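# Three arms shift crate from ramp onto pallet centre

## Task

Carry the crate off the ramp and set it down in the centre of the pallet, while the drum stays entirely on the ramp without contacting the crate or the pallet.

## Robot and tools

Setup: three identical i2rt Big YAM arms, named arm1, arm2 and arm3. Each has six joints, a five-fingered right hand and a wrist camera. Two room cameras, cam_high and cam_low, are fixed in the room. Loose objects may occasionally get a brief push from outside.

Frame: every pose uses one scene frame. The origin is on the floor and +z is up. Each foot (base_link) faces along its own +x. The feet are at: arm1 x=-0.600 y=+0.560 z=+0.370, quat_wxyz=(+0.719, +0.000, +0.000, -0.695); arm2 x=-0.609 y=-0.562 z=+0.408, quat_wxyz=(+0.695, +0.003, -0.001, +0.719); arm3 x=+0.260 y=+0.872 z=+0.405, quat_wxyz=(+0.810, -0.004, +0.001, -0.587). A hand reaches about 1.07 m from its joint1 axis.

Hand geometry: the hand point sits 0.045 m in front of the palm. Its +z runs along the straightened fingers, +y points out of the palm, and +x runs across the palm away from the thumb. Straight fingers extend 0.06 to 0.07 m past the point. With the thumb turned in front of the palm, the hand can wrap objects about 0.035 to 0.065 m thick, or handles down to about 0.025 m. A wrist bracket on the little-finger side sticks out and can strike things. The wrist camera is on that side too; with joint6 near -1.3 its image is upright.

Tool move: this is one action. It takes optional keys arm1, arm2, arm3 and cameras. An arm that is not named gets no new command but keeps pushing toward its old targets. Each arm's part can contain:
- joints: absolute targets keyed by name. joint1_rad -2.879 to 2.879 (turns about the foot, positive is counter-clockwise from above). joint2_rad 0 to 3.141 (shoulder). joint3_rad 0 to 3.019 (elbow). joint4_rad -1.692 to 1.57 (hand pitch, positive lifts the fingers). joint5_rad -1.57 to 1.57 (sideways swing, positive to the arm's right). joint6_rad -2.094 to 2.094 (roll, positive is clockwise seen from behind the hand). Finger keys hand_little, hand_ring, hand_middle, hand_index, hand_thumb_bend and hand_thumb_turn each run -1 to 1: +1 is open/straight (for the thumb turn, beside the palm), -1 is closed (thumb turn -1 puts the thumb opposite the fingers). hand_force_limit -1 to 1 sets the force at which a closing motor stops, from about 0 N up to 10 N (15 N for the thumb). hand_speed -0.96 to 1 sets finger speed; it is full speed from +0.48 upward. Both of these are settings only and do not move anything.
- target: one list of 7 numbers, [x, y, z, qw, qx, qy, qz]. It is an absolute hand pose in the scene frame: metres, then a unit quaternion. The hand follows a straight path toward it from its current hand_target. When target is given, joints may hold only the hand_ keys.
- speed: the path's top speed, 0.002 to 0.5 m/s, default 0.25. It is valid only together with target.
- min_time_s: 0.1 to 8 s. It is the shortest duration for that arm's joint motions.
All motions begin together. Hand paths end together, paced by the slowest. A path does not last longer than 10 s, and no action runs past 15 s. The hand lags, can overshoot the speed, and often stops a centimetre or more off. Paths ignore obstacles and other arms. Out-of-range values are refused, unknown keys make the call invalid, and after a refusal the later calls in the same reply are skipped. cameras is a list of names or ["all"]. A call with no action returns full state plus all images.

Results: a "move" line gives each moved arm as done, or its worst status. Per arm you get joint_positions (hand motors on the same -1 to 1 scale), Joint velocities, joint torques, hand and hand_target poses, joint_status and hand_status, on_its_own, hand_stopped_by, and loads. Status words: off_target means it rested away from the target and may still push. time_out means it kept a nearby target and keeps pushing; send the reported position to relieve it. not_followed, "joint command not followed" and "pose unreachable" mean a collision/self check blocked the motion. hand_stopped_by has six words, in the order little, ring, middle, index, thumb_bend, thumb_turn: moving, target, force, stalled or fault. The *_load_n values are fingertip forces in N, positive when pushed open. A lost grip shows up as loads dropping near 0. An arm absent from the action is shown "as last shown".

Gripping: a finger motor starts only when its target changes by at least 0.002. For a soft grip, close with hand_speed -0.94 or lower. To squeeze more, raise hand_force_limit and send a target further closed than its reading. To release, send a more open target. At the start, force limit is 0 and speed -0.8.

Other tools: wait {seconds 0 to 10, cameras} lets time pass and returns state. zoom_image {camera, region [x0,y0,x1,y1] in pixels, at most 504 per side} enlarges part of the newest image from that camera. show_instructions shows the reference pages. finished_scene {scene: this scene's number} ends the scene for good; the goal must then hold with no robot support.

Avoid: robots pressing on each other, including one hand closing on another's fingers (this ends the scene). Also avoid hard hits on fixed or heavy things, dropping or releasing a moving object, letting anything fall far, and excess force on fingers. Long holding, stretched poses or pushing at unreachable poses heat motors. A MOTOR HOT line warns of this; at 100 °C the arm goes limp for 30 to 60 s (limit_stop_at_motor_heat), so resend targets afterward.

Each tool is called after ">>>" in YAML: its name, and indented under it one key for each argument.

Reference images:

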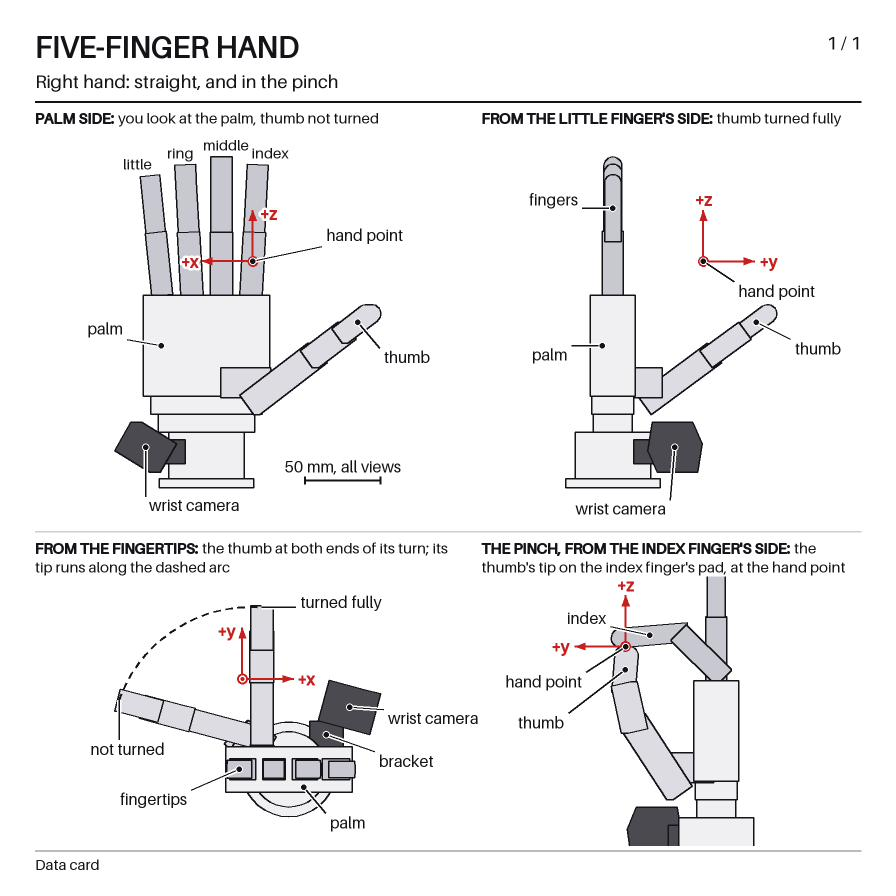

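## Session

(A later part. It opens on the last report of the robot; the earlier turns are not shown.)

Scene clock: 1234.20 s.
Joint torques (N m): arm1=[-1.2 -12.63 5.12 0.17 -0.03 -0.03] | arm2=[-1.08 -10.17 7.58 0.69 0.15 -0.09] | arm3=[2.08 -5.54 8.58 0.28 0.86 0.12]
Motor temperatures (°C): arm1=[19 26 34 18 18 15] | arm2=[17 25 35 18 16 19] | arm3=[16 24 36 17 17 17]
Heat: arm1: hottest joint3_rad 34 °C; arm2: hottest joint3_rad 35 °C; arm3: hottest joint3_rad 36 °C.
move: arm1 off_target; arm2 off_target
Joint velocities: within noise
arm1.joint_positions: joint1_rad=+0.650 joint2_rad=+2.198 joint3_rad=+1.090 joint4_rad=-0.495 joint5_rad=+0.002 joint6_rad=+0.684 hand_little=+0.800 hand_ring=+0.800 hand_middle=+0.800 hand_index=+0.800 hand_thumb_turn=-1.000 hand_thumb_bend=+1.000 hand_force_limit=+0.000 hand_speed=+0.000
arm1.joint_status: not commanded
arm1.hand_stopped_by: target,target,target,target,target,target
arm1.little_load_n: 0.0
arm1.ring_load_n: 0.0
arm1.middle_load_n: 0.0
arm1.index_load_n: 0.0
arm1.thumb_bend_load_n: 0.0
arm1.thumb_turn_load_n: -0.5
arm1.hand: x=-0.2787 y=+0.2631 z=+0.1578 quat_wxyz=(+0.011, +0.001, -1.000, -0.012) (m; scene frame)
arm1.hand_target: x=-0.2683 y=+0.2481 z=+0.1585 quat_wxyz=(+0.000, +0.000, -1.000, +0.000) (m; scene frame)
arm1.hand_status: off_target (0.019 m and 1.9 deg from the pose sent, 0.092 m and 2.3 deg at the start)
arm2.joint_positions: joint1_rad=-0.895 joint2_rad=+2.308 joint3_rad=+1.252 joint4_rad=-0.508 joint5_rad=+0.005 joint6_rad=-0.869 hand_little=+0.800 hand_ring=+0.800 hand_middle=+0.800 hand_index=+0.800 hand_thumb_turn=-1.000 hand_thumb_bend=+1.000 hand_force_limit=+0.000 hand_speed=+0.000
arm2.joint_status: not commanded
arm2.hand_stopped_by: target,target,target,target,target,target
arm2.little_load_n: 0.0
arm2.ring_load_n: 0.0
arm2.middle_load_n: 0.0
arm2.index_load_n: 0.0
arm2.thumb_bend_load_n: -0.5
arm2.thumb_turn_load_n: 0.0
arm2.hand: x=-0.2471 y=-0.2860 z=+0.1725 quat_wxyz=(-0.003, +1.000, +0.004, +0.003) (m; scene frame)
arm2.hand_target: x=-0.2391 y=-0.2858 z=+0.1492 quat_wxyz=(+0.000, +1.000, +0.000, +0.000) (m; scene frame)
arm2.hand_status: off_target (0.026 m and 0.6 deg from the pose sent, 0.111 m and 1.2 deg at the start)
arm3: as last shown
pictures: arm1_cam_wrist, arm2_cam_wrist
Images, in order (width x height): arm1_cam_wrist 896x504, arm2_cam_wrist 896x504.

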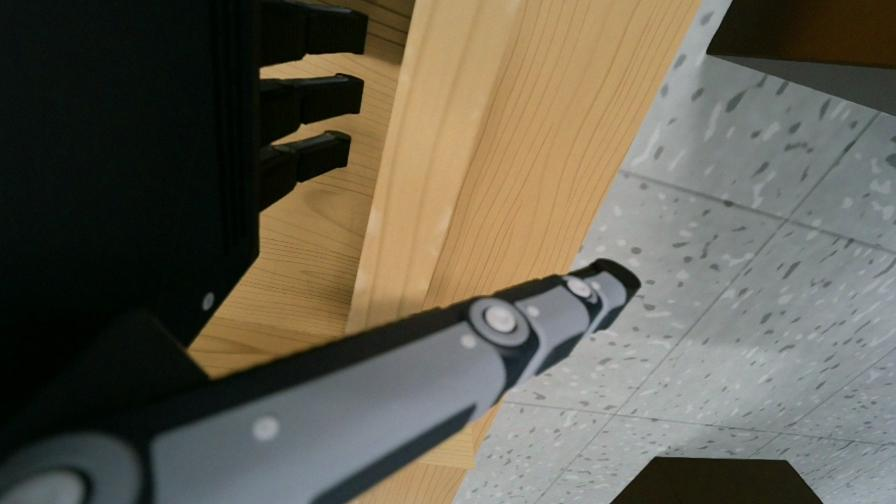

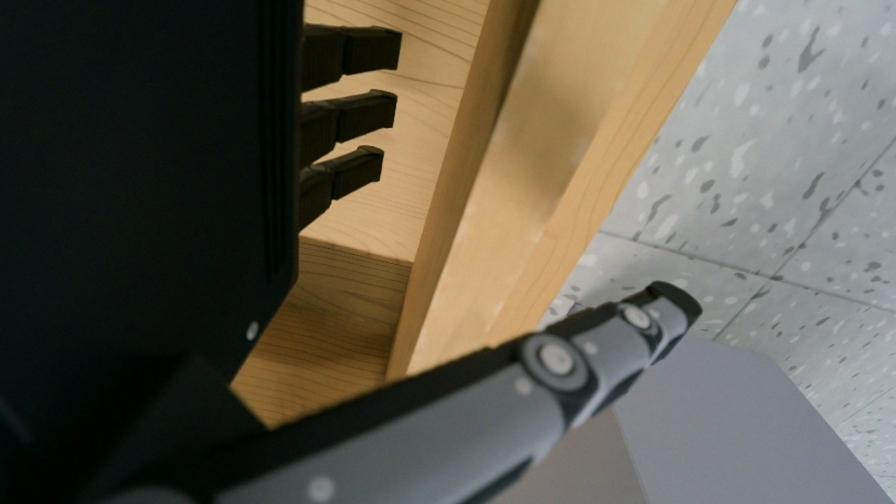

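>>> move:
  arm2: {"target":[-0.238,-0.300,0.138,0,1,0,0],"speed":0.05}
  arm1: {"joints":{"hand_little":0.0,"hand_ring":0.0,"hand_middle":0.0,"hand_index":0.0,"hand_thumb_bend":-0.3,"hand_speed":-0.9,"hand_force_limit":-0.6}}

>>> move:
  arm2: {"joints":{"hand_little":0.0,"hand_ring":0.0,"hand_middle":0.0,"hand_index":0.0,"hand_thumb_bend":-0.3,"hand_speed":-0.9,"hand_force_limit":-0.6}}
  arm1: {"joints":{"hand_little":-0.1,"hand_ring":-0.1,"hand_middle":-0.1,"hand_index":-0.1,"hand_thumb_bend":-0.4,"hand_speed":-0.94,"hand_force_limit":0.7}}

>>> move:
  arm2: {"joints":{"hand_little":-0.1,"hand_ring":-0.1,"hand_middle":-0.1,"hand_index":-0.1,"hand_thumb_bend":-0.4,"hand_speed":-0.94,"hand_force_limit":0.7}}
  arm1: {"joints":{"hand_little":-0.15,"hand_ring":-0.15,"hand_middle":-0.15,"hand_index":-0.15,"hand_thumb_bend":-0.5,"hand_speed":-0.94,"hand_force_limit":1.0}}
  cameras: ["arm1_cam_wrist","arm2_cam_wrist"]

Scene clock: 1250.93 s.
Joint torques (N m): arm1=[-1.14 -13.04 4.81 -0.1 -0.14 0.01] | arm2=[-2.49 -9.93 5.65 0.72 0.13 -0.19] | arm3=[2.14 -5.54 8.58 0.25 0.85 0.12]
Motor temperatures (°C): arm1=[19 25 34 18 18 15] | arm2=[17 26 34 18 16 19] | arm3=[16 24 36 17 17 17]
Heat: arm1: hottest joint3_rad 34 °C; arm2: hottest joint3_rad 34 °C; arm3: hottest joint3_rad 36 °C.
move: arm1 off_target; arm2 off_target
Joint velocities: within noise
arm1.joint_positions: joint1_rad=+0.650 joint2_rad=+2.198 joint3_rad=+1.095 joint4_rad=-0.486 joint5_rad=+0.006 joint6_rad=+0.675 hand_little=+0.308 hand_ring=+0.429 hand_middle=+0.503 hand_index=+0.447 hand_thumb_turn=-1.000 hand_thumb_bend=+0.374 hand_force_limit=-0.600 hand_speed=-0.900
arm1.joint_status: hand_little off_target (ended at +0.308, target +0.000); hand_ring off_target (ended at +0.429, target +0.000); hand_middle off_target (ended at +0.503, target +0.000); hand_index off_target (ended at +0.447, target +0.000); hand_thumb_bend off_target (ended at +0.374, target -0.300); the others done
arm1.hand_stopped_by: force,force,force,force,force,target
arm1.little_load_n: 4.0
arm1.ring_load_n: 1.5
arm1.middle_load_n: 0.0
arm1.index_load_n: 1.0
arm1.thumb_bend_load_n: 3.5
arm1.thumb_turn_load_n: 1.5
arm1.hand: x=-0.2761 y=+0.2584 z=+0.1581 quat_wxyz=(+0.008, +0.005, -1.000, -0.006) (m; scene frame)
arm1.hand_target: x=-0.2683 y=+0.2481 z=+0.1585 quat_wxyz=(+0.000, +0.000, -1.000, +0.000) (m; scene frame)
arm1.hand_status: not commanded
arm2.joint_positions: joint1_rad=-0.898 joint2_rad=+2.312 joint3_rad=+1.252 joint4_rad=-0.472 joint5_rad=+0.005 joint6_rad=-0.882 hand_little=+0.800 hand_ring=+0.800 hand_middle=+0.800 hand_index=+0.800 hand_thumb_turn=-1.000 hand_thumb_bend=+1.000 hand_force_limit=+0.000 hand_speed=+0.000
arm2.joint_status: not commanded
arm2.hand_stopped_by: target,target,target,target,target,target
arm2.little_load_n: 0.0
arm2.ring_load_n: 0.0
arm2.middle_load_n: 0.0
arm2.index_load_n: 0.0
arm2.thumb_bend_load_n: 0.0
arm2.thumb_turn_load_n: 0.0
arm2.hand: x=-0.2396 y=-0.2820 z=+0.1687 quat_wxyz=(-0.013, +1.000, +0.009, +0.015) (m; scene frame)
arm2.hand_target: x=-0.2400 y=-0.3005 z=+0.1400 quat_wxyz=(+0.000, +1.000, +0.000, +0.000) (m; scene frame)
arm2.hand_status: off_target (0.036 m and 2.5 deg from the pose sent, 0.038 m and 0.6 deg at the start)
arm3: as last shown
arm3.middle_load_n: -0.5
pictures: none

Scene clock: 1256.37 s.
Joint torques (N m): arm1=[-1.2 -13.1 4.89 -0.27 -0.41 0.16] | arm2=[-2.37 -9.93 5.6 0.58 0.33 -0.13] | arm3=[2.08 -5.54 8.58 0.27 0.86 0.12]
Motor temperatures (°C): arm1=[19 25 33 18 18 15] | arm2=[17 26 33 18 16 19] | arm3=[16 24 36 17 17 17]
Heat: arm1: hottest joint3_rad 33 °C; arm2: hottest joint3_rad 33 °C; arm3: hottest joint3_rad 36 °C.
move: arm1 off_target; arm2 off_target
Joint velocities: within noise
arm1.joint_positions: joint1_rad=+0.650 joint2_rad=+2.198 joint3_rad=+1.095 joint4_rad=-0.481 joint5_rad=+0.013 joint6_rad=+0.659 hand_little=+0.243 hand_ring=+0.387 hand_middle=+0.456 hand_index=+0.416 hand_thumb_turn=-1.000 hand_thumb_bend=+0.363 hand_force_limit=+0.700 hand_speed=-0.940
arm1.joint_status: hand_little off_target (ended at +0.243, target -0.100); hand_ring off_target (ended at +0.387, target -0.100); hand_middle off_target (ended at +0.456, target -0.100); hand_index off_target (ended at +0.416, target -0.100); hand_thumb_bend off_target (ended at +0.363, target -0.400); the others done
arm1.hand_stopped_by: force,force,force,force,force,target
arm1.little_load_n: 8.0
arm1.ring_load_n: 3.5
arm1.middle_load_n: 7.0
arm1.index_load_n: 6.5
arm1.thumb_bend_load_n: 13.0
arm1.thumb_turn_load_n: 2.5
arm1.hand: x=-0.2774 y=+0.2569 z=+0.1575 quat_wxyz=(+0.009, +0.013, -1.000, -0.001) (m; scene frame)
arm1.hand_target: x=-0.2683 y=+0.2481 z=+0.1585 quat_wxyz=(+0.000, +0.000, -1.000, +0.000) (m; scene frame)
arm1.hand_status: not commanded
arm2.joint_positions: joint1_rad=-0.898 joint2_rad=+2.313 joint3_rad=+1.252 joint4_rad=-0.468 joint5_rad=-0.001 joint6_rad=-0.886 hand_little=+0.000 hand_ring=+0.168 hand_middle=+0.299 hand_index=+0.233 hand_thumb_turn=-1.000 hand_thumb_bend=+0.634 hand_force_limit=-0.600 hand_speed=-0.900
arm2.joint_status: hand_ring off_target (ended at +0.168, target +0.000); hand_middle off_target (ended at +0.299, target +0.000); hand_index off_target (ended at +0.233, target +0.000); hand_thumb_bend off_target (ended at +0.634, target -0.300); the others done
arm2.hand_stopped_by: target,force,force,force,force,target
arm2.little_load_n: 0.0
arm2.ring_load_n: 3.0
arm2.middle_load_n: 0.0
arm2.index_load_n: 1.0
arm2.thumb_bend_load_n: 3.0
arm2.thumb_turn_load_n: 1.0
arm2.hand: x=-0.2396 y=-0.2809 z=+0.1678 quat_wxyz=(-0.016, +1.000, +0.011, +0.014) (m; scene frame)
arm2.hand_target: x=-0.2401 y=-0.3004 z=+0.1401 quat_wxyz=(+0.000, +1.000, +0.000, +0.000) (m; scene frame)
arm2.hand_status: not commanded
arm3.joint_positions: joint1_rad=-0.526 joint2_rad=+1.192 joint3_rad=+0.510 joint4_rad=-0.497 joint5_rad=+0.807 joint6_rad=+0.994 hand_little=+0.600 hand_ring=+0.600 hand_middle=+0.600 hand_index=+0.600 hand_thumb_turn=-1.000 hand_thumb_bend=+1.000 hand_force_limit=+0.200 hand_speed=-0.700
arm3.joint_status: not commanded
arm3.hand_stopped_by: target,target,target,target,target,target
arm3.little_load_n: 0.0
arm3.ring_load_n: 0.0
arm3.middle_load_n: 0.0
arm3.index_load_n: 0.0
arm3.thumb_bend_load_n: 0.0
arm3.thumb_turn_load_n: 0.0
arm3.hand: x=+0.0983 y=+0.5665 z=+0.4346 quat_wxyz=(+0.289, -0.573, -0.699, +0.316) (m; scene frame)
arm3.hand_target: x=+0.1000 y=+0.5504 z=+0.4500 quat_wxyz=(+0.279, -0.575, -0.694, +0.333) (m; scene frame)
arm3.hand_status: not commanded
pictures: none

Scene clock: 1257.43 s.
Joint torques (N m): arm1=[-1.08 -13.1 4.83 -0.39 -0.5 0.25] | arm2=[-2.43 -9.99 5.6 0.5 0.49 -0.13] | arm3=[2.08 -5.54 8.57 0.28 0.86 0.12]
Motor temperatures (°C): arm1=[19 25 33 18 18 15] | arm2=[17 26 33 18 16 19] | arm3=[16 24 36 17 17 17]
Heat: arm1: hottest joint3_rad 33 °C; arm2: hottest joint3_rad 33 °C; arm3: hottest joint3_rad 36 °C.
move: arm1 off_target; arm2 off_target
Joint velocities: within noise
arm1.joint_positions: joint1_rad=+0.650 joint2_rad=+2.198 joint3_rad=+1.095 joint4_rad=-0.477 joint5_rad=+0.015 joint6_rad=+0.650 hand_little=+0.206 hand_ring=+0.356 hand_middle=+0.442 hand_index=+0.397 hand_thumb_turn=-1.000 hand_thumb_bend=+0.368 hand_force_limit=+1.000 hand_speed=-0.940
arm1.joint_status: hand_little off_target (ended at +0.206, target -0.150); hand_ring off_target (ended at +0.356, target -0.150); hand_middle off_target (ended at +0.442, target -0.150); hand_index off_target (ended at +0.397, target -0.150); hand_thumb_bend off_target (ended at +0.368, target -0.500); the others done
arm1.hand_stopped_by: force,force,force,force,force,target
arm1.little_load_n: 9.5
arm1.ring_load_n: 9.0
arm1.middle_load_n: 5.5
arm1.index_load_n: 10.0
arm1.thumb_bend_load_n: 17.5
arm1.thumb_turn_load_n: 5.0
arm1.hand: x=-0.2775 y=+0.2562 z=+0.1573 quat_wxyz=(+0.009, +0.017, -1.000, +0.000) (m; scene frame)
arm1.hand_target: x=-0.2683 y=+0.2482 z=+0.1585 quat_wxyz=(+0.000, +0.000, -1.000, +0.000) (m; scene frame)
arm1.hand_status: not commanded
arm2.joint_positions: joint1_rad=-0.898 joint2_rad=+2.313 joint3_rad=+1.252 joint4_rad=-0.466 joint5_rad=-0.005 joint6_rad=-0.886 hand_little=-0.100 hand_ring=+0.126 hand_middle=+0.246 hand_index=+0.180 hand_thumb_turn=-1.000 hand_thumb_bend=+0.622 hand_force_limit=+0.700 hand_speed=-0.940
arm2.joint_status: hand_ring off_target (ended at +0.126, target -0.100); hand_middle off_target (ended at +0.246, target -0.100); hand_index off_target (ended at +0.180, target -0.100); hand_thumb_bend off_target (ended at +0.622, target -0.400); the others done
arm2.hand_stopped_by: target,force,force,force,force,target
arm2.little_load_n: 0.0
arm2.ring_load_n: 6.5
arm2.middle_load_n: 8.0
arm2.index_load_n: 8.5
arm2.thumb_bend_load_n: 14.5
arm2.thumb_turn_load_n: 3.0
arm2.hand: x=-0.2397 y=-0.2800 z=+0.1676 quat_wxyz=(-0.018, +1.000, +0.011, +0.013) (m; scene frame)
arm2.hand_target: x=-0.2399 y=-0.3005 z=+0.1401 quat_wxyz=(+0.000, +1.000, +0.000, +0.000) (m; scene frame)
arm2.hand_status: not commanded
arm3: as last shown
arm3.little_load_n: -0.5
arm3.ring_load_n: -0.5
pictures: arm1_cam_wrist, arm2_cam_wrist
Images, in order (width x height): arm1_cam_wrist 896x504, arm2_cam_wrist 896x504.

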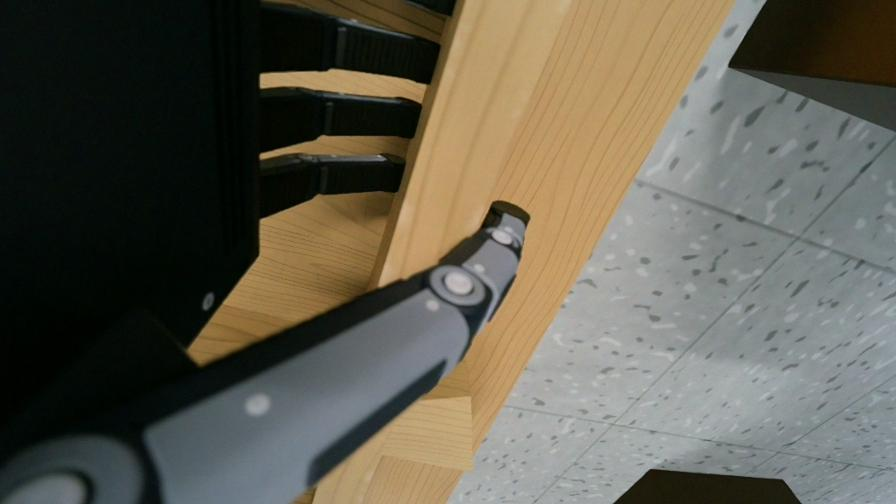

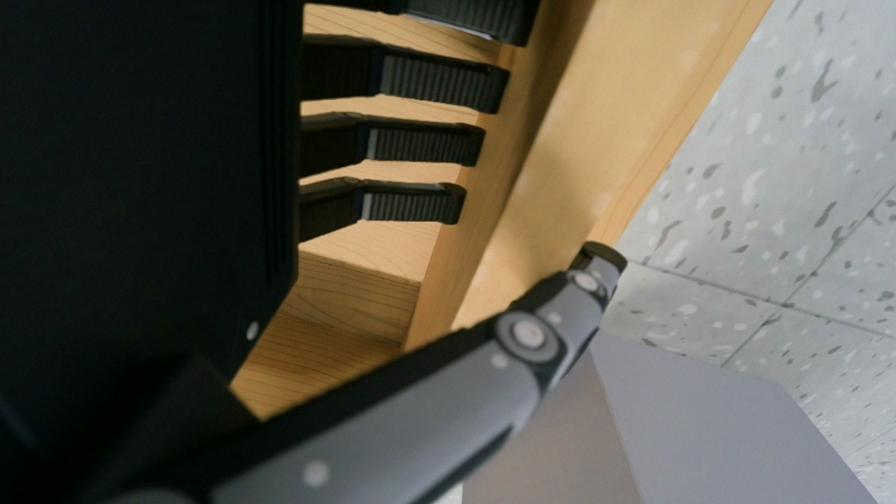

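>>> move:
  arm2: {"joints":{"hand_little":-0.3,"hand_ring":-0.15,"hand_middle":-0.15,"hand_index":-0.15,"hand_thumb_bend":-0.5,"hand_speed":-0.94,"hand_force_limit":1.0}}

>>> move:
  arm1: {"target":[-0.32,0.252,0.168,0,0,1,0],"speed":0.04}
  arm2: {"target":[-0.30,-0.285,0.168,0,1,0,0],"speed":0.04}
  cameras: ["arm1_cam_wrist","arm2_cam_wrist","cam_low"]

Scene clock: 1282.73 s.
Joint torques (N m): arm1=[-1.44 -12.92 4.85 -0.34 -0.49 0.24] | arm2=[-2.49 -9.99 5.61 0.44 0.7 0.04] | arm3=[2.14 -5.48 8.58 0.27 0.86 0.12]
Motor temperatures (°C): arm1=[18 25 33 17 18 15] | arm2=[17 25 31 18 16 19] | arm3=[16 24 36 17 17 17]
Heat: arm1: hottest joint3_rad 33 °C; arm2: hottest joint3_rad 31 °C; arm3: hottest joint3_rad 36 °C.
move: arm2 off_target
Joint velocities: within noise
arm1, arm3: as last shown
arm1.ring_load_n: 9.5
arm1.middle_load_n: 6.0
arm1.thumb_turn_load_n: 4.5
arm2.joint_positions: joint1_rad=-0.898 joint2_rad=+2.313 joint3_rad=+1.252 joint4_rad=-0.465 joint5_rad=-0.011 joint6_rad=-0.901 hand_little=-0.266 hand_ring=+0.102 hand_middle=+0.238 hand_index=+0.166 hand_thumb_turn=-0.999 hand_thumb_bend=+0.627 hand_force_limit=+1.000 hand_speed=-0.940
arm2.joint_status: hand_little off_target (ended at -0.266, target -0.300); hand_ring off_target (ended at +0.102, target -0.150); hand_middle off_target (ended at +0.238, target -0.150); hand_index off_target (ended at +0.166, target -0.150); hand_thumb_bend off_target (ended at +0.627, target -0.500); the others done
arm2.hand_stopped_by: force,force,force,force,force,target
arm2.little_load_n: 9.5
arm2.ring_load_n: 3.5
arm2.middle_load_n: 3.5
arm2.index_load_n: 9.5
arm2.thumb_bend_load_n: 18.0
arm2.thumb_turn_load_n: 7.0
arm2.hand: x=-0.2393 y=-0.2793 z=+0.1674 quat_wxyz=(-0.021, +1.000, +0.019, +0.012) (m; scene frame)
arm2.hand_target: x=-0.2400 y=-0.3005 z=+0.1401 quat_wxyz=(+0.000, +1.000, +0.000, +0.000) (m; scene frame)
arm2.hand_status: not commanded
arm3.little_load_n: 0.0
arm3.ring_load_n: 0.0
pictures: none

Scene clock: 1285.13 s.
Joint torques (N m): arm1=[-2.32 -13.8 2.07 -0.73 0.33 -0.19] | arm2=[2.55 -15.15 0.76 -0.76 0.15 0.57] | arm3=[2.14 -5.54 8.58 0.28 0.86 0.12]
Motor temperatures (°C): arm1=[18 25 32 17 18 15] | arm2=[17 26 31 18 16 19] | arm3=[16 24 36 17 17 17]
Heat: arm1: hottest joint3_rad 32 °C; arm2: hottest joint3_rad 31 °C; arm3: hottest joint3_rad 36 °C.
move: arm1 off_target; arm2 off_target
Joint velocities: within noise
arm1.joint_positions: joint1_rad=+0.581 joint2_rad=+2.158 joint3_rad=+1.017 joint4_rad=-0.419 joint5_rad=-0.008 joint6_rad=+0.614 hand_little=+0.205 hand_ring=+0.355 hand_middle=+0.441 hand_index=+0.396 hand_thumb_turn=-1.000 hand_thumb_bend=+0.363 hand_force_limit=+1.000 hand_speed=-0.940
arm1.joint_status: not commanded
arm1.hand_stopped_by: force,force,force,force,force,target
arm1.little_load_n: 0.5
arm1.ring_load_n: 0.5
arm1.middle_load_n: 0.0
arm1.index_load_n: 0.0
arm1.thumb_bend_load_n: 1.0
arm1.thumb_turn_load_n: 1.5
arm1.hand: x=-0.3083 y=+0.2539 z=+0.1627 quat_wxyz=(-0.006, +0.001, -1.000, +0.002) (m; scene frame)
arm1.hand_target: x=-0.3197 y=+0.2523 z=+0.1677 quat_wxyz=(+0.000, +0.000, -1.000, +0.000) (m; scene frame)
arm1.hand_status: off_target (0.013 m and 0.8 deg from the pose sent, 0.044 m and 2.2 deg at the start)
arm2.joint_positions: joint1_rad=-0.863 joint2_rad=+2.288 joint3_rad=+1.176 joint4_rad=-0.399 joint5_rad=+0.007 joint6_rad=-0.848 hand_little=-0.266 hand_ring=+0.101 hand_middle=+0.237 hand_index=+0.166 hand_thumb_turn=-1.000 hand_thumb_bend=+0.627 hand_force_limit=+1.000 hand_speed=-0.940
arm2.joint_status: not commanded
arm2.hand_stopped_by: force,force,force,force,force,target
arm2.little_load_n: 3.0
arm2.ring_load_n: 1.5
arm2.middle_load_n: 3.5
arm2.index_load_n: 13.0
arm2.thumb_bend_load_n: 15.0
arm2.thumb_turn_load_n: 1.0
arm2.hand: x=-0.2643 y=-0.2805 z=+0.1658 quat_wxyz=(-0.020, +0.999, +0.010, +0.023) (m; scene frame)
arm2.hand_target: x=-0.2983 y=-0.2861 z=+0.1675 quat_wxyz=(+0.001, +1.000, +0.001, +0.001) (m; scene frame)
arm2.hand_status: off_target (0.036 m and 3.6 deg from the pose sent, 0.061 m and 3.5 deg at the start)
arm3: as last shown
arm3.index_load_n: -0.5
pictures: arm1_cam_wrist, arm2_cam_wrist, cam_low
Images, in order (width x height): arm1_cam_wrist 896x504, arm2_cam_wrist 896x504, cam_low 896x504.

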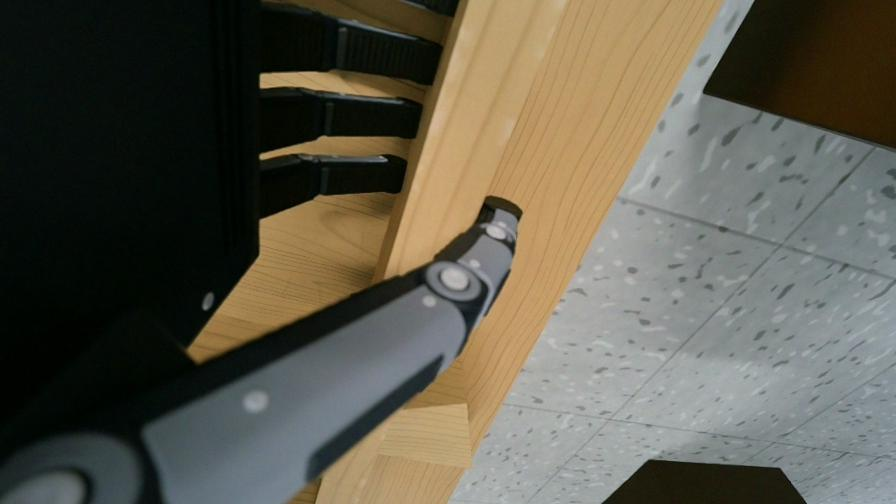

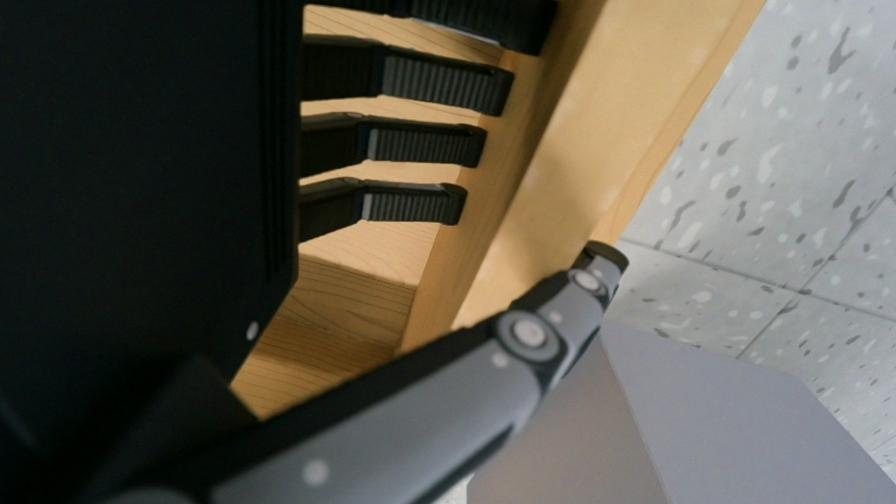

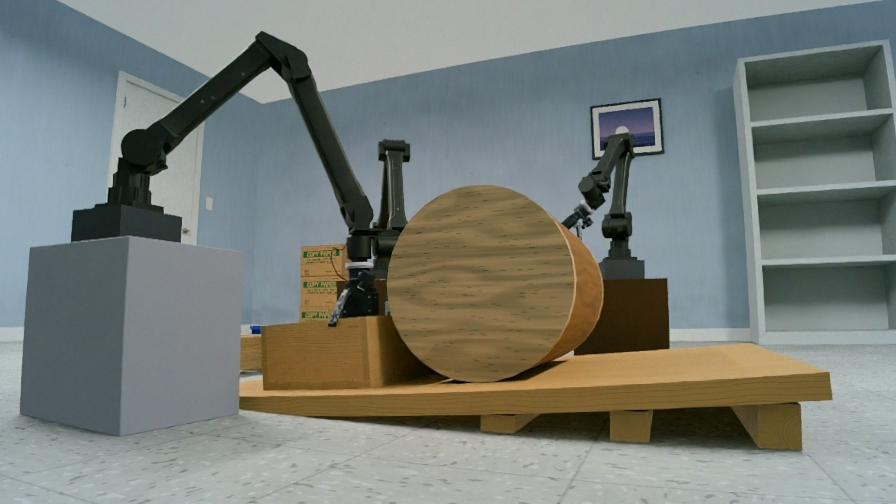

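>>> move:
  arm1: {"joints":{"hand_little":-0.3,"hand_ring":-0.2,"hand_middle":-0.2,"hand_index":-0.2,"hand_thumb_bend":-0.6,"hand_speed":-0.94,"hand_force_limit":0.9}}
  arm2: {"joints":{"hand_little":-0.4,"hand_ring":-0.2,"hand_middle":-0.2,"hand_index":-0.2,"hand_thumb_bend":-0.6,"hand_speed":-0.94,"hand_force_limit":0.9}}
  cameras: ["arm3_cam_wrist","cam_high"]

Scene clock: 1296.80 s.
Joint torques (N m): arm1=[-2.43 -14.15 2.15 -0.83 0.14 -0.1] | arm2=[2.49 -15.15 0.94 -0.81 0.18 0.57] | arm3=[2.14 -5.54 8.58 0.27 0.86 0.12]
Motor temperatures (°C): arm1=[18 25 31 17 17 15] | arm2=[17 25 30 18 15 19] | arm3=[16 24 36 17 17 17]
Heat: arm1: hottest joint3_rad 31 °C; arm2: hottest joint3_rad 30 °C; arm3: hottest joint3_rad 36 °C.
move: arm1 off_target; arm2 off_target
Joint velocities: within noise
arm1.joint_positions: joint1_rad=+0.581 joint2_rad=+2.158 joint3_rad=+1.017 joint4_rad=-0.417 joint5_rad=-0.003 joint6_rad=+0.602 hand_little=+0.101 hand_ring=+0.291 hand_middle=+0.383 hand_index=+0.343 hand_thumb_turn=-1.000 hand_thumb_bend=+0.351 hand_force_limit=+0.900 hand_speed=-0.940
arm1.joint_status: hand_little off_target (ended at +0.101, target -0.300); hand_ring off_target (ended at +0.291, target -0.200); hand_middle off_target (ended at +0.383, target -0.200); hand_index off_target (ended at +0.343, target -0.200); hand_thumb_bend off_target (ended at +0.351, target -0.600); the others done
arm1.hand_stopped_by: force,force,force,force,force,target
arm1.little_load_n: 8.5
arm1.ring_load_n: 4.5
arm1.middle_load_n: 7.0
arm1.index_load_n: 7.5
arm1.thumb_bend_load_n: 17.0
arm1.thumb_turn_load_n: 7.0
arm1.hand: x=-0.3097 y=+0.2533 z=+0.1623 quat_wxyz=(-0.005, +0.007, -1.000, +0.004) (m; scene frame)
arm1.hand_target: x=-0.3197 y=+0.2524 z=+0.1677 quat_wxyz=(+0.000, +0.000, -1.000, +0.000) (m; scene frame)
arm1.hand_status: not commanded
arm2.joint_positions: joint1_rad=-0.861 joint2_rad=+2.288 joint3_rad=+1.173 joint4_rad=-0.398 joint5_rad=+0.006 joint6_rad=-0.847 hand_little=-0.399 hand_ring=+0.071 hand_middle=+0.224 hand_index=+0.166 hand_thumb_turn=-1.000 hand_thumb_bend=+0.627 hand_force_limit=+0.900 hand_speed=-0.940
arm2.joint_status: hand_ring off_target (ended at +0.071, target -0.200); hand_middle off_target (ended at +0.224, target -0.200); hand_index off_target (ended at +0.166, target -0.200); hand_thumb_bend off_target (ended at +0.627, target -0.600); the others done
arm2.hand_stopped_by: target,force,force,force,force,target
arm2.little_load_n: 4.5
arm2.ring_load_n: 8.5
arm2.middle_load_n: 7.0
arm2.index_load_n: 9.0
arm2.thumb_bend_load_n: 18.5
arm2.thumb_turn_load_n: 3.0
arm2.hand: x=-0.2661 y=-0.2804 z=+0.1654 quat_wxyz=(-0.020, +1.000, +0.010, +0.022) (m; scene frame)
arm2.hand_target: x=-0.2983 y=-0.2861 z=+0.1675 quat_wxyz=(+0.001, +1.000, +0.001, +0.001) (m; scene frame)
arm2.hand_status: not commanded
arm3: as last shown
arm3.index_load_n: 0.0
arm3.thumb_bend_load_n: -0.5
pictures: arm3_cam_wrist, cam_high
Images, in order (width x height): arm3_cam_wrist 896x504, cam_high 896x504.

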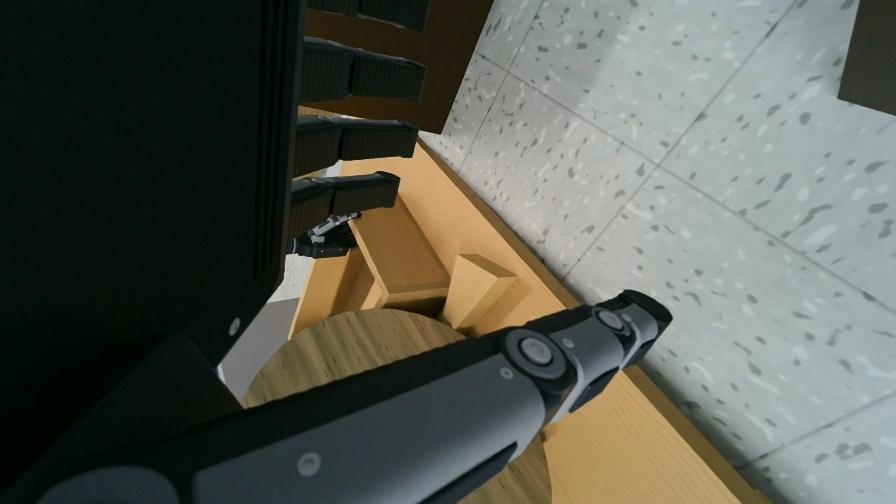

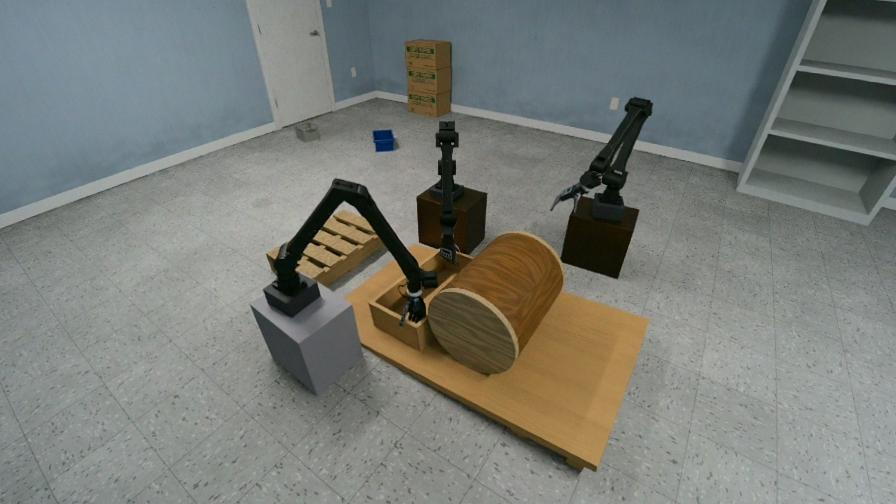

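>>> move:
  arm1: {"target":[-0.315,0.252,0.205,0,0,1,0],"speed":0.03}
  arm2: {"target":[-0.28,-0.286,0.21,0,1,0,0],"speed":0.03}
  cameras: ["arm1_cam_wrist","arm2_cam_wrist","cam_low"]

Scene clock: 1314.97 s.
Joint torques (N m): arm1=[-1.2 -13.45 3.02 -0.64 -0.05 -0.02] | arm2=[-0.73 -14.8 3.48 -0.14 0.22 -0.04] | arm3=[2.14 -5.54 8.58 0.27 0.85 0.12]
Motor temperatures (°C): arm1=[18 25 30 18 17 15] | arm2=[17 25 28 18 15 19] | arm3=[16 24 36 17 17 17]
Heat: arm1: hottest joint3_rad 30 °C; arm2: hottest joint3_rad 28 °C; arm3: hottest joint3_rad 36 °C.
move: arm1 done; arm2 done
Joint velocities: within noise
arm1.joint_positions: joint1_rad=+0.573 joint2_rad=+2.059 joint3_rad=+1.008 joint4_rad=-0.508 joint5_rad=+0.003 joint6_rad=+0.602 hand_little=+0.100 hand_ring=+0.290 hand_middle=+0.382 hand_index=+0.342 hand_thumb_turn=-1.000 hand_thumb_bend=+0.346 hand_force_limit=+0.900 hand_speed=-0.940
arm1.joint_status: not commanded
arm1.hand_stopped_by: force,force,force,force,force,target
arm1.little_load_n: 0.0
arm1.ring_load_n: 0.0
arm1.middle_load_n: 0.0
arm1.index_load_n: 0.0
arm1.thumb_bend_load_n: 0.0
arm1.thumb_turn_load_n: 0.0
arm1.hand: x=-0.3120 y=+0.2487 z=+0.2027 quat_wxyz=(-0.002, +0.003, -1.000, +0.005) (m; scene frame)
arm1.hand_target: x=-0.3150 y=+0.2520 z=+0.2049 quat_wxyz=(+0.000, +0.000, -1.000, +0.000) (m; scene frame)
arm1.hand_status: done (0.005 m and 0.7 deg from the pose sent, 0.043 m and 1.1 deg at the start)
arm2.joint_positions: joint1_rad=-0.844 joint2_rad=+2.204 joint3_rad=+1.166 joint4_rad=-0.524 joint5_rad=+0.003 joint6_rad=-0.819 hand_little=-0.399 hand_ring=+0.070 hand_middle=+0.223 hand_index=+0.165 hand_thumb_turn=-1.000 hand_thumb_bend=+0.622 hand_force_limit=+0.900 hand_speed=-0.940
arm2.joint_status: not commanded
arm2.hand_stopped_by: target,force,force,force,force,target
arm2.little_load_n: 0.0
arm2.ring_load_n: 0.0
arm2.middle_load_n: 0.0
arm2.index_load_n: 0.0
arm2.thumb_bend_load_n: 0.0
arm2.thumb_turn_load_n: 0.0
arm2.hand: x=-0.2790 y=-0.2797 z=+0.2064 quat_wxyz=(-0.004, +1.000, +0.004, +0.003) (m; scene frame)
arm2.hand_target: x=-0.2800 y=-0.2858 z=+0.2100 quat_wxyz=(+0.000, +1.000, +0.000, +0.000) (m; scene frame)
arm2.hand_status: done (0.007 m and 0.8 deg from the pose sent, 0.047 m and 3.6 deg at the start)
arm3: as last shown
arm3.thumb_bend_load_n: 0.0
pictures: arm1_cam_wrist, arm2_cam_wrist, cam_low
Images, in order (width x height): arm1_cam_wrist 896x504, arm2_cam_wrist 896x504, cam_low 896x504.

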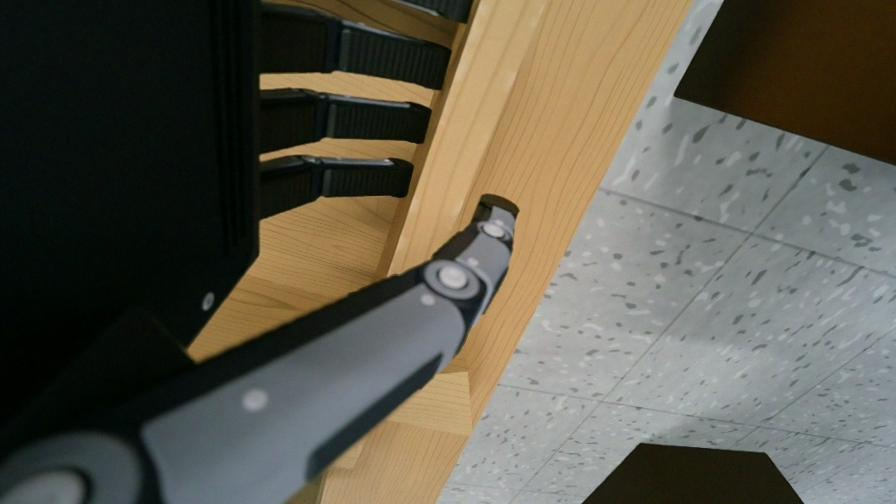

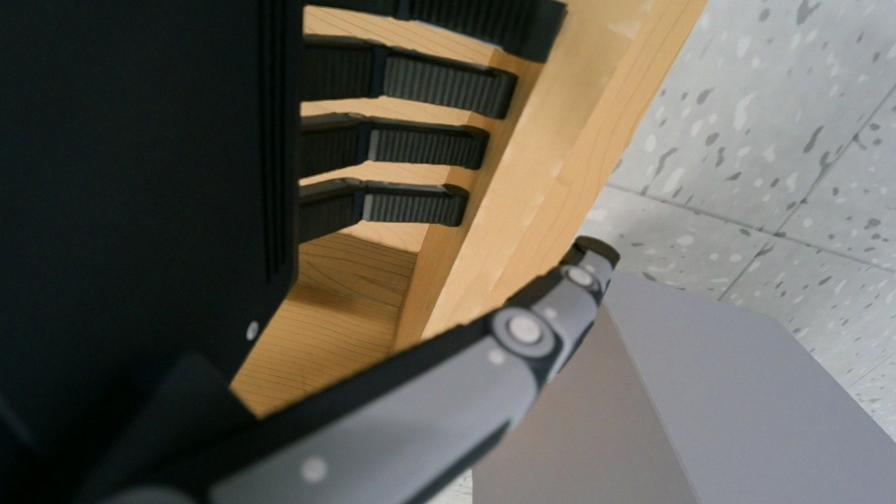

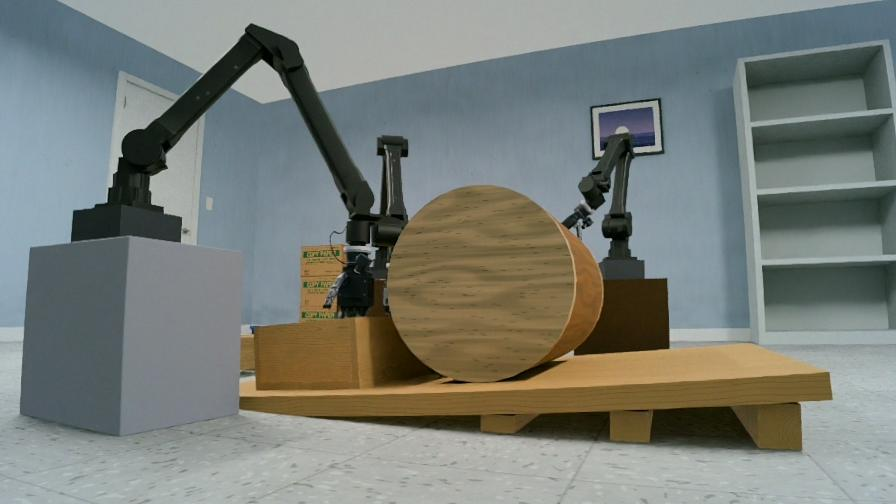

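>>> move:
  arm1: {"joints":{"hand_little":0.8,"hand_ring":0.8,"hand_middle":0.8,"hand_index":0.8,"hand_thumb_bend":1.0,"hand_speed":0.0,"hand_force_limit":0.0}}
  arm2: {"joints":{"hand_little":0.8,"hand_ring":0.8,"hand_middle":0.8,"hand_index":0.8,"hand_thumb_bend":1.0,"hand_speed":0.0,"hand_force_limit":0.0}}

>>> move:
  arm1: {"target":[-0.29,0.252,0.29,0,0,1,0],"speed":0.2}
  arm2: {"target":[-0.27,-0.287,0.29,0,1,0,0],"speed":0.2}
  cameras: ["arm1_cam_wrist","arm2_cam_wrist","cam_high","cam_low","arm3_cam_wrist"]

Scene clock: 1366.40 s.
Joint torques (N m): arm1=[-1.08 -13.1 2.97 -0.54 -0.04 -0.01] | arm2=[-0.79 -14.74 3.64 -0.02 0.19 -0.05] | arm3=[2.14 -5.54 8.58 0.28 0.85 0.12]
Motor temperatures (°C): arm1=[18 24 28 17 17 15] | arm2=[17 27 27 18 15 19] | arm3=[16 24 36 17 18 17]
Heat: arm1: hottest joint3_rad 28 °C; arm2: hottest joint2_rad 27 °C; arm3: hottest joint3_rad 36 °C.
move: arm1 done; arm2 done
Joint velocities: within noise
arm1.joint_positions: joint1_rad=+0.573 joint2_rad=+2.059 joint3_rad=+1.008 joint4_rad=-0.508 joint5_rad=+0.002 joint6_rad=+0.602 hand_little=+0.800 hand_ring=+0.800 hand_middle=+0.800 hand_index=+0.800 hand_thumb_turn=-1.000 hand_thumb_bend=+1.000 hand_force_limit=+0.000 hand_speed=+0.000
arm1.joint_status: all done
arm1.hand_stopped_by: target,target,target,target,target,target
arm1.little_load_n: 0.0
arm1.ring_load_n: 0.0
arm1.middle_load_n: 0.0
arm1.index_load_n: 0.0
arm1.thumb_bend_load_n: -0.5
arm1.thumb_turn_load_n: 0.0
arm1.hand: x=-0.3120 y=+0.2488 z=+0.2028 quat_wxyz=(-0.002, +0.003, -1.000, +0.005) (m; scene frame)
arm1.hand_target: x=-0.3150 y=+0.2520 z=+0.2049 quat_wxyz=(+0.000, +0.000, -1.000, +0.000) (m; scene frame)
arm1.hand_status: not commanded
arm2.joint_positions: joint1_rad=-0.845 joint2_rad=+2.204 joint3_rad=+1.164 joint4_rad=-0.526 joint5_rad=+0.004 joint6_rad=-0.818 hand_little=+0.800 hand_ring=+0.800 hand_middle=+0.800 hand_index=+0.800 hand_thumb_turn=-1.000 hand_thumb_bend=+1.000 hand_force_limit=+0.000 hand_speed=+0.000
arm2.joint_status: all done
arm2.hand_stopped_by: target,target,target,target,target,target
arm2.little_load_n: 0.0
arm2.ring_load_n: 0.0
arm2.middle_load_n: 0.0
arm2.index_load_n: 0.0
arm2.thumb_bend_load_n: 0.0
arm2.thumb_turn_load_n: 0.0
arm2.hand: x=-0.2801 y=-0.2814 z=+0.2062 quat_wxyz=(-0.003, +1.000, +0.004, +0.001) (m; scene frame)
arm2.hand_target: x=-0.2800 y=-0.2859 z=+0.2099 quat_wxyz=(+0.000, +1.000, +0.000, +0.000) (m; scene frame)
arm2.hand_status: not commanded
arm3: as last shown
pictures: none

Scene clock: 1367.67 s.
Joint torques (N m): arm1=[-0.38 -12.45 7.13 -0.68 0.03 0.09] | arm2=[-0.67 -13.92 5.9 -0.12 0.19 -0.19] | arm3=[2.08 -5.54 8.58 0.27 0.86 0.12]
Motor temperatures (°C): arm1=[18 24 28 17 16 15] | arm2=[17 27 27 18 15 19] | arm3=[16 24 36 17 18 17]
Heat: arm1: hottest joint3_rad 28 °C; arm2: hottest joint2_rad 27 °C; arm3: hottest joint3_rad 36 °C.
move: arm1 off_target; arm2 done
Joint velocities: within noise
arm1.joint_positions: joint1_rad=+0.605 joint2_rad=+1.894 joint3_rad=+1.020 joint4_rad=-0.730 joint5_rad=+0.001 joint6_rad=+0.640 hand_little=+0.800 hand_ring=+0.800 hand_middle=+0.800 hand_index=+0.800 hand_thumb_turn=-1.000 hand_thumb_bend=+1.000 hand_force_limit=+0.000 hand_speed=+0.000
arm1.joint_status: not commanded
arm1.hand_stopped_by: target,target,target,target,target,target
arm1.little_load_n: 0.0
arm1.ring_load_n: 0.0
arm1.middle_load_n: 0.0
arm1.index_load_n: 0.0
arm1.thumb_bend_load_n: 0.0
arm1.thumb_turn_load_n: 0.0
arm1.hand: x=-0.3052 y=+0.2650 z=+0.2778 quat_wxyz=(+0.010, +0.000, -1.000, -0.014) (m; scene frame)
arm1.hand_target: x=-0.2903 y=+0.2524 z=+0.2902 quat_wxyz=(+0.000, +0.000, -1.000, +0.000) (m; scene frame)
arm1.hand_status: off_target (0.023 m and 2.0 deg from the pose sent, 0.090 m and 0.7 deg at the start)
arm2.joint_positions: joint1_rad=-0.860 joint2_rad=+2.038 joint3_rad=+1.159 joint4_rad=-0.698 joint5_rad=+0.004 joint6_rad=-0.821 hand_little=+0.800 hand_ring=+0.800 hand_middle=+0.800 hand_index=+0.800 hand_thumb_turn=-1.000 hand_thumb_bend=+1.000 hand_force_limit=+0.000 hand_speed=+0.000
arm2.joint_status: not commanded
arm2.hand_stopped_by: target,target,target,target,target,target
arm2.little_load_n: 0.0
arm2.ring_load_n: 0.0
arm2.middle_load_n: 0.0
arm2.index_load_n: 0.0
arm2.thumb_bend_load_n: 0.0
arm2.thumb_turn_load_n: 0.5
arm2.hand: x=-0.2757 y=-0.2869 z=+0.2845 quat_wxyz=(+0.001, +1.000, -0.002, -0.003) (m; scene frame)
arm2.hand_target: x=-0.2699 y=-0.2870 z=+0.2900 quat_wxyz=(+0.000, +1.000, +0.000, +0.000) (m; scene frame)
arm2.hand_status: done (0.008 m and 0.4 deg from the pose sent, 0.085 m and 0.5 deg at the start)
arm3: as last shown
pictures: arm1_cam_wrist, arm2_cam_wrist, arm3_cam_wrist, cam_high, cam_low
Images, in order (width x height): arm1_cam_wrist 896x504, arm2_cam_wrist 896x504, arm3_cam_wrist 896x504, cam_high 896x504, cam_low 896x504.

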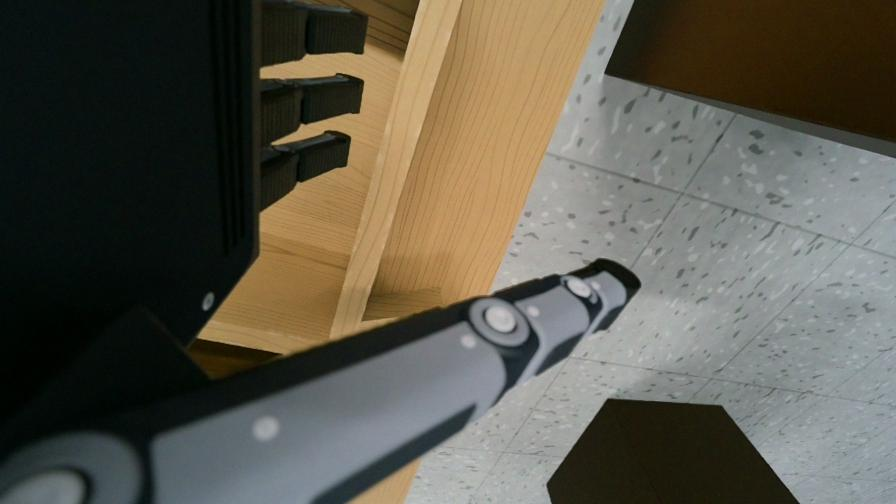

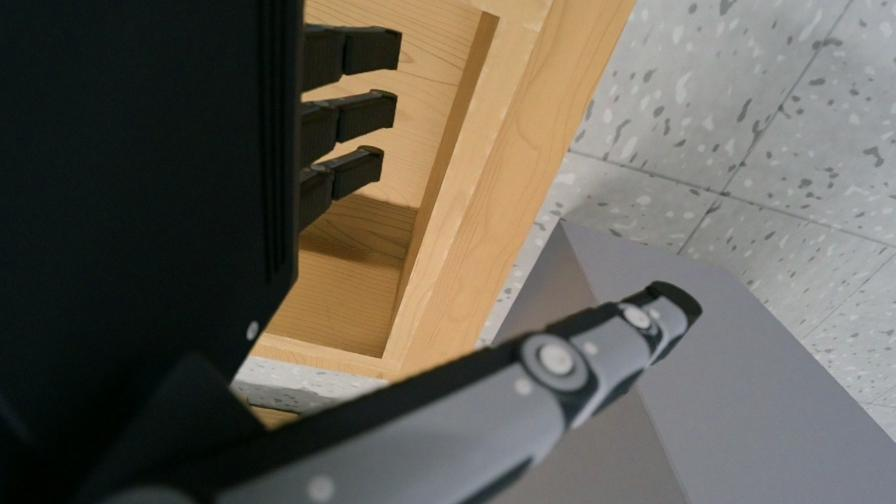

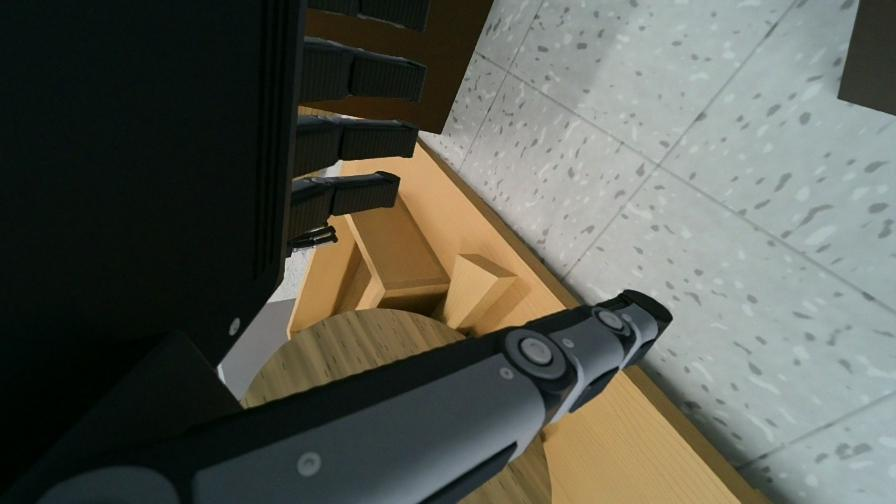

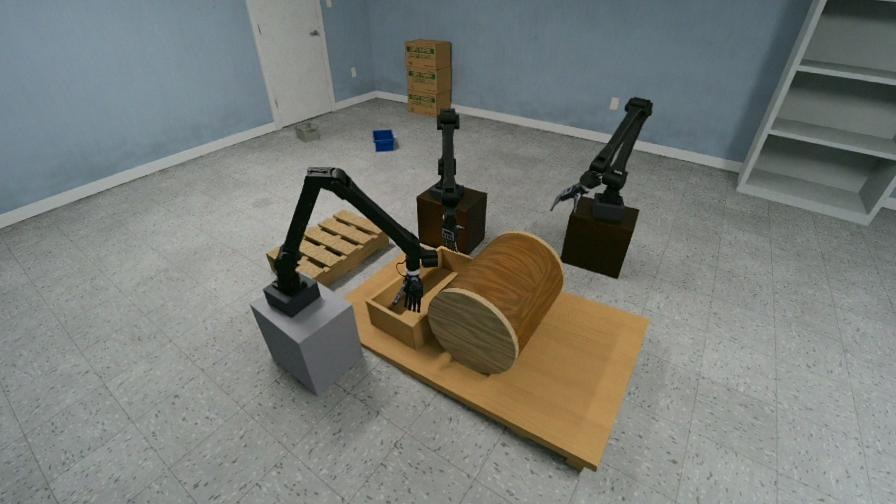

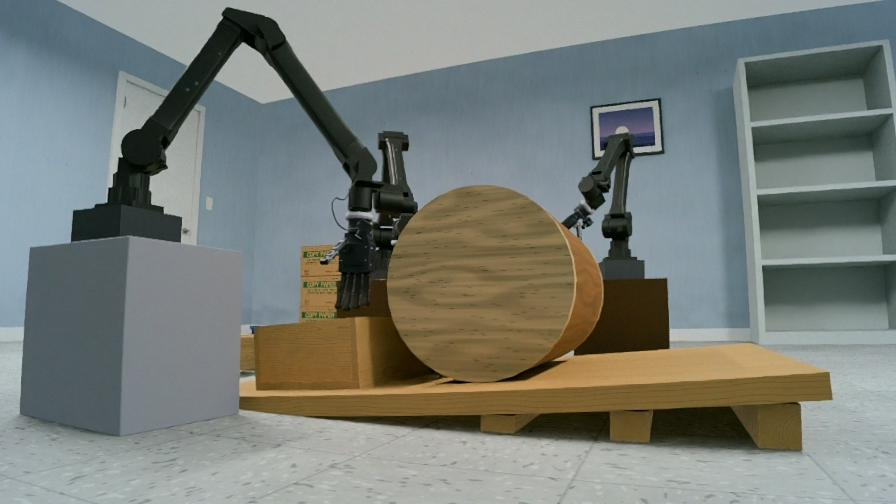

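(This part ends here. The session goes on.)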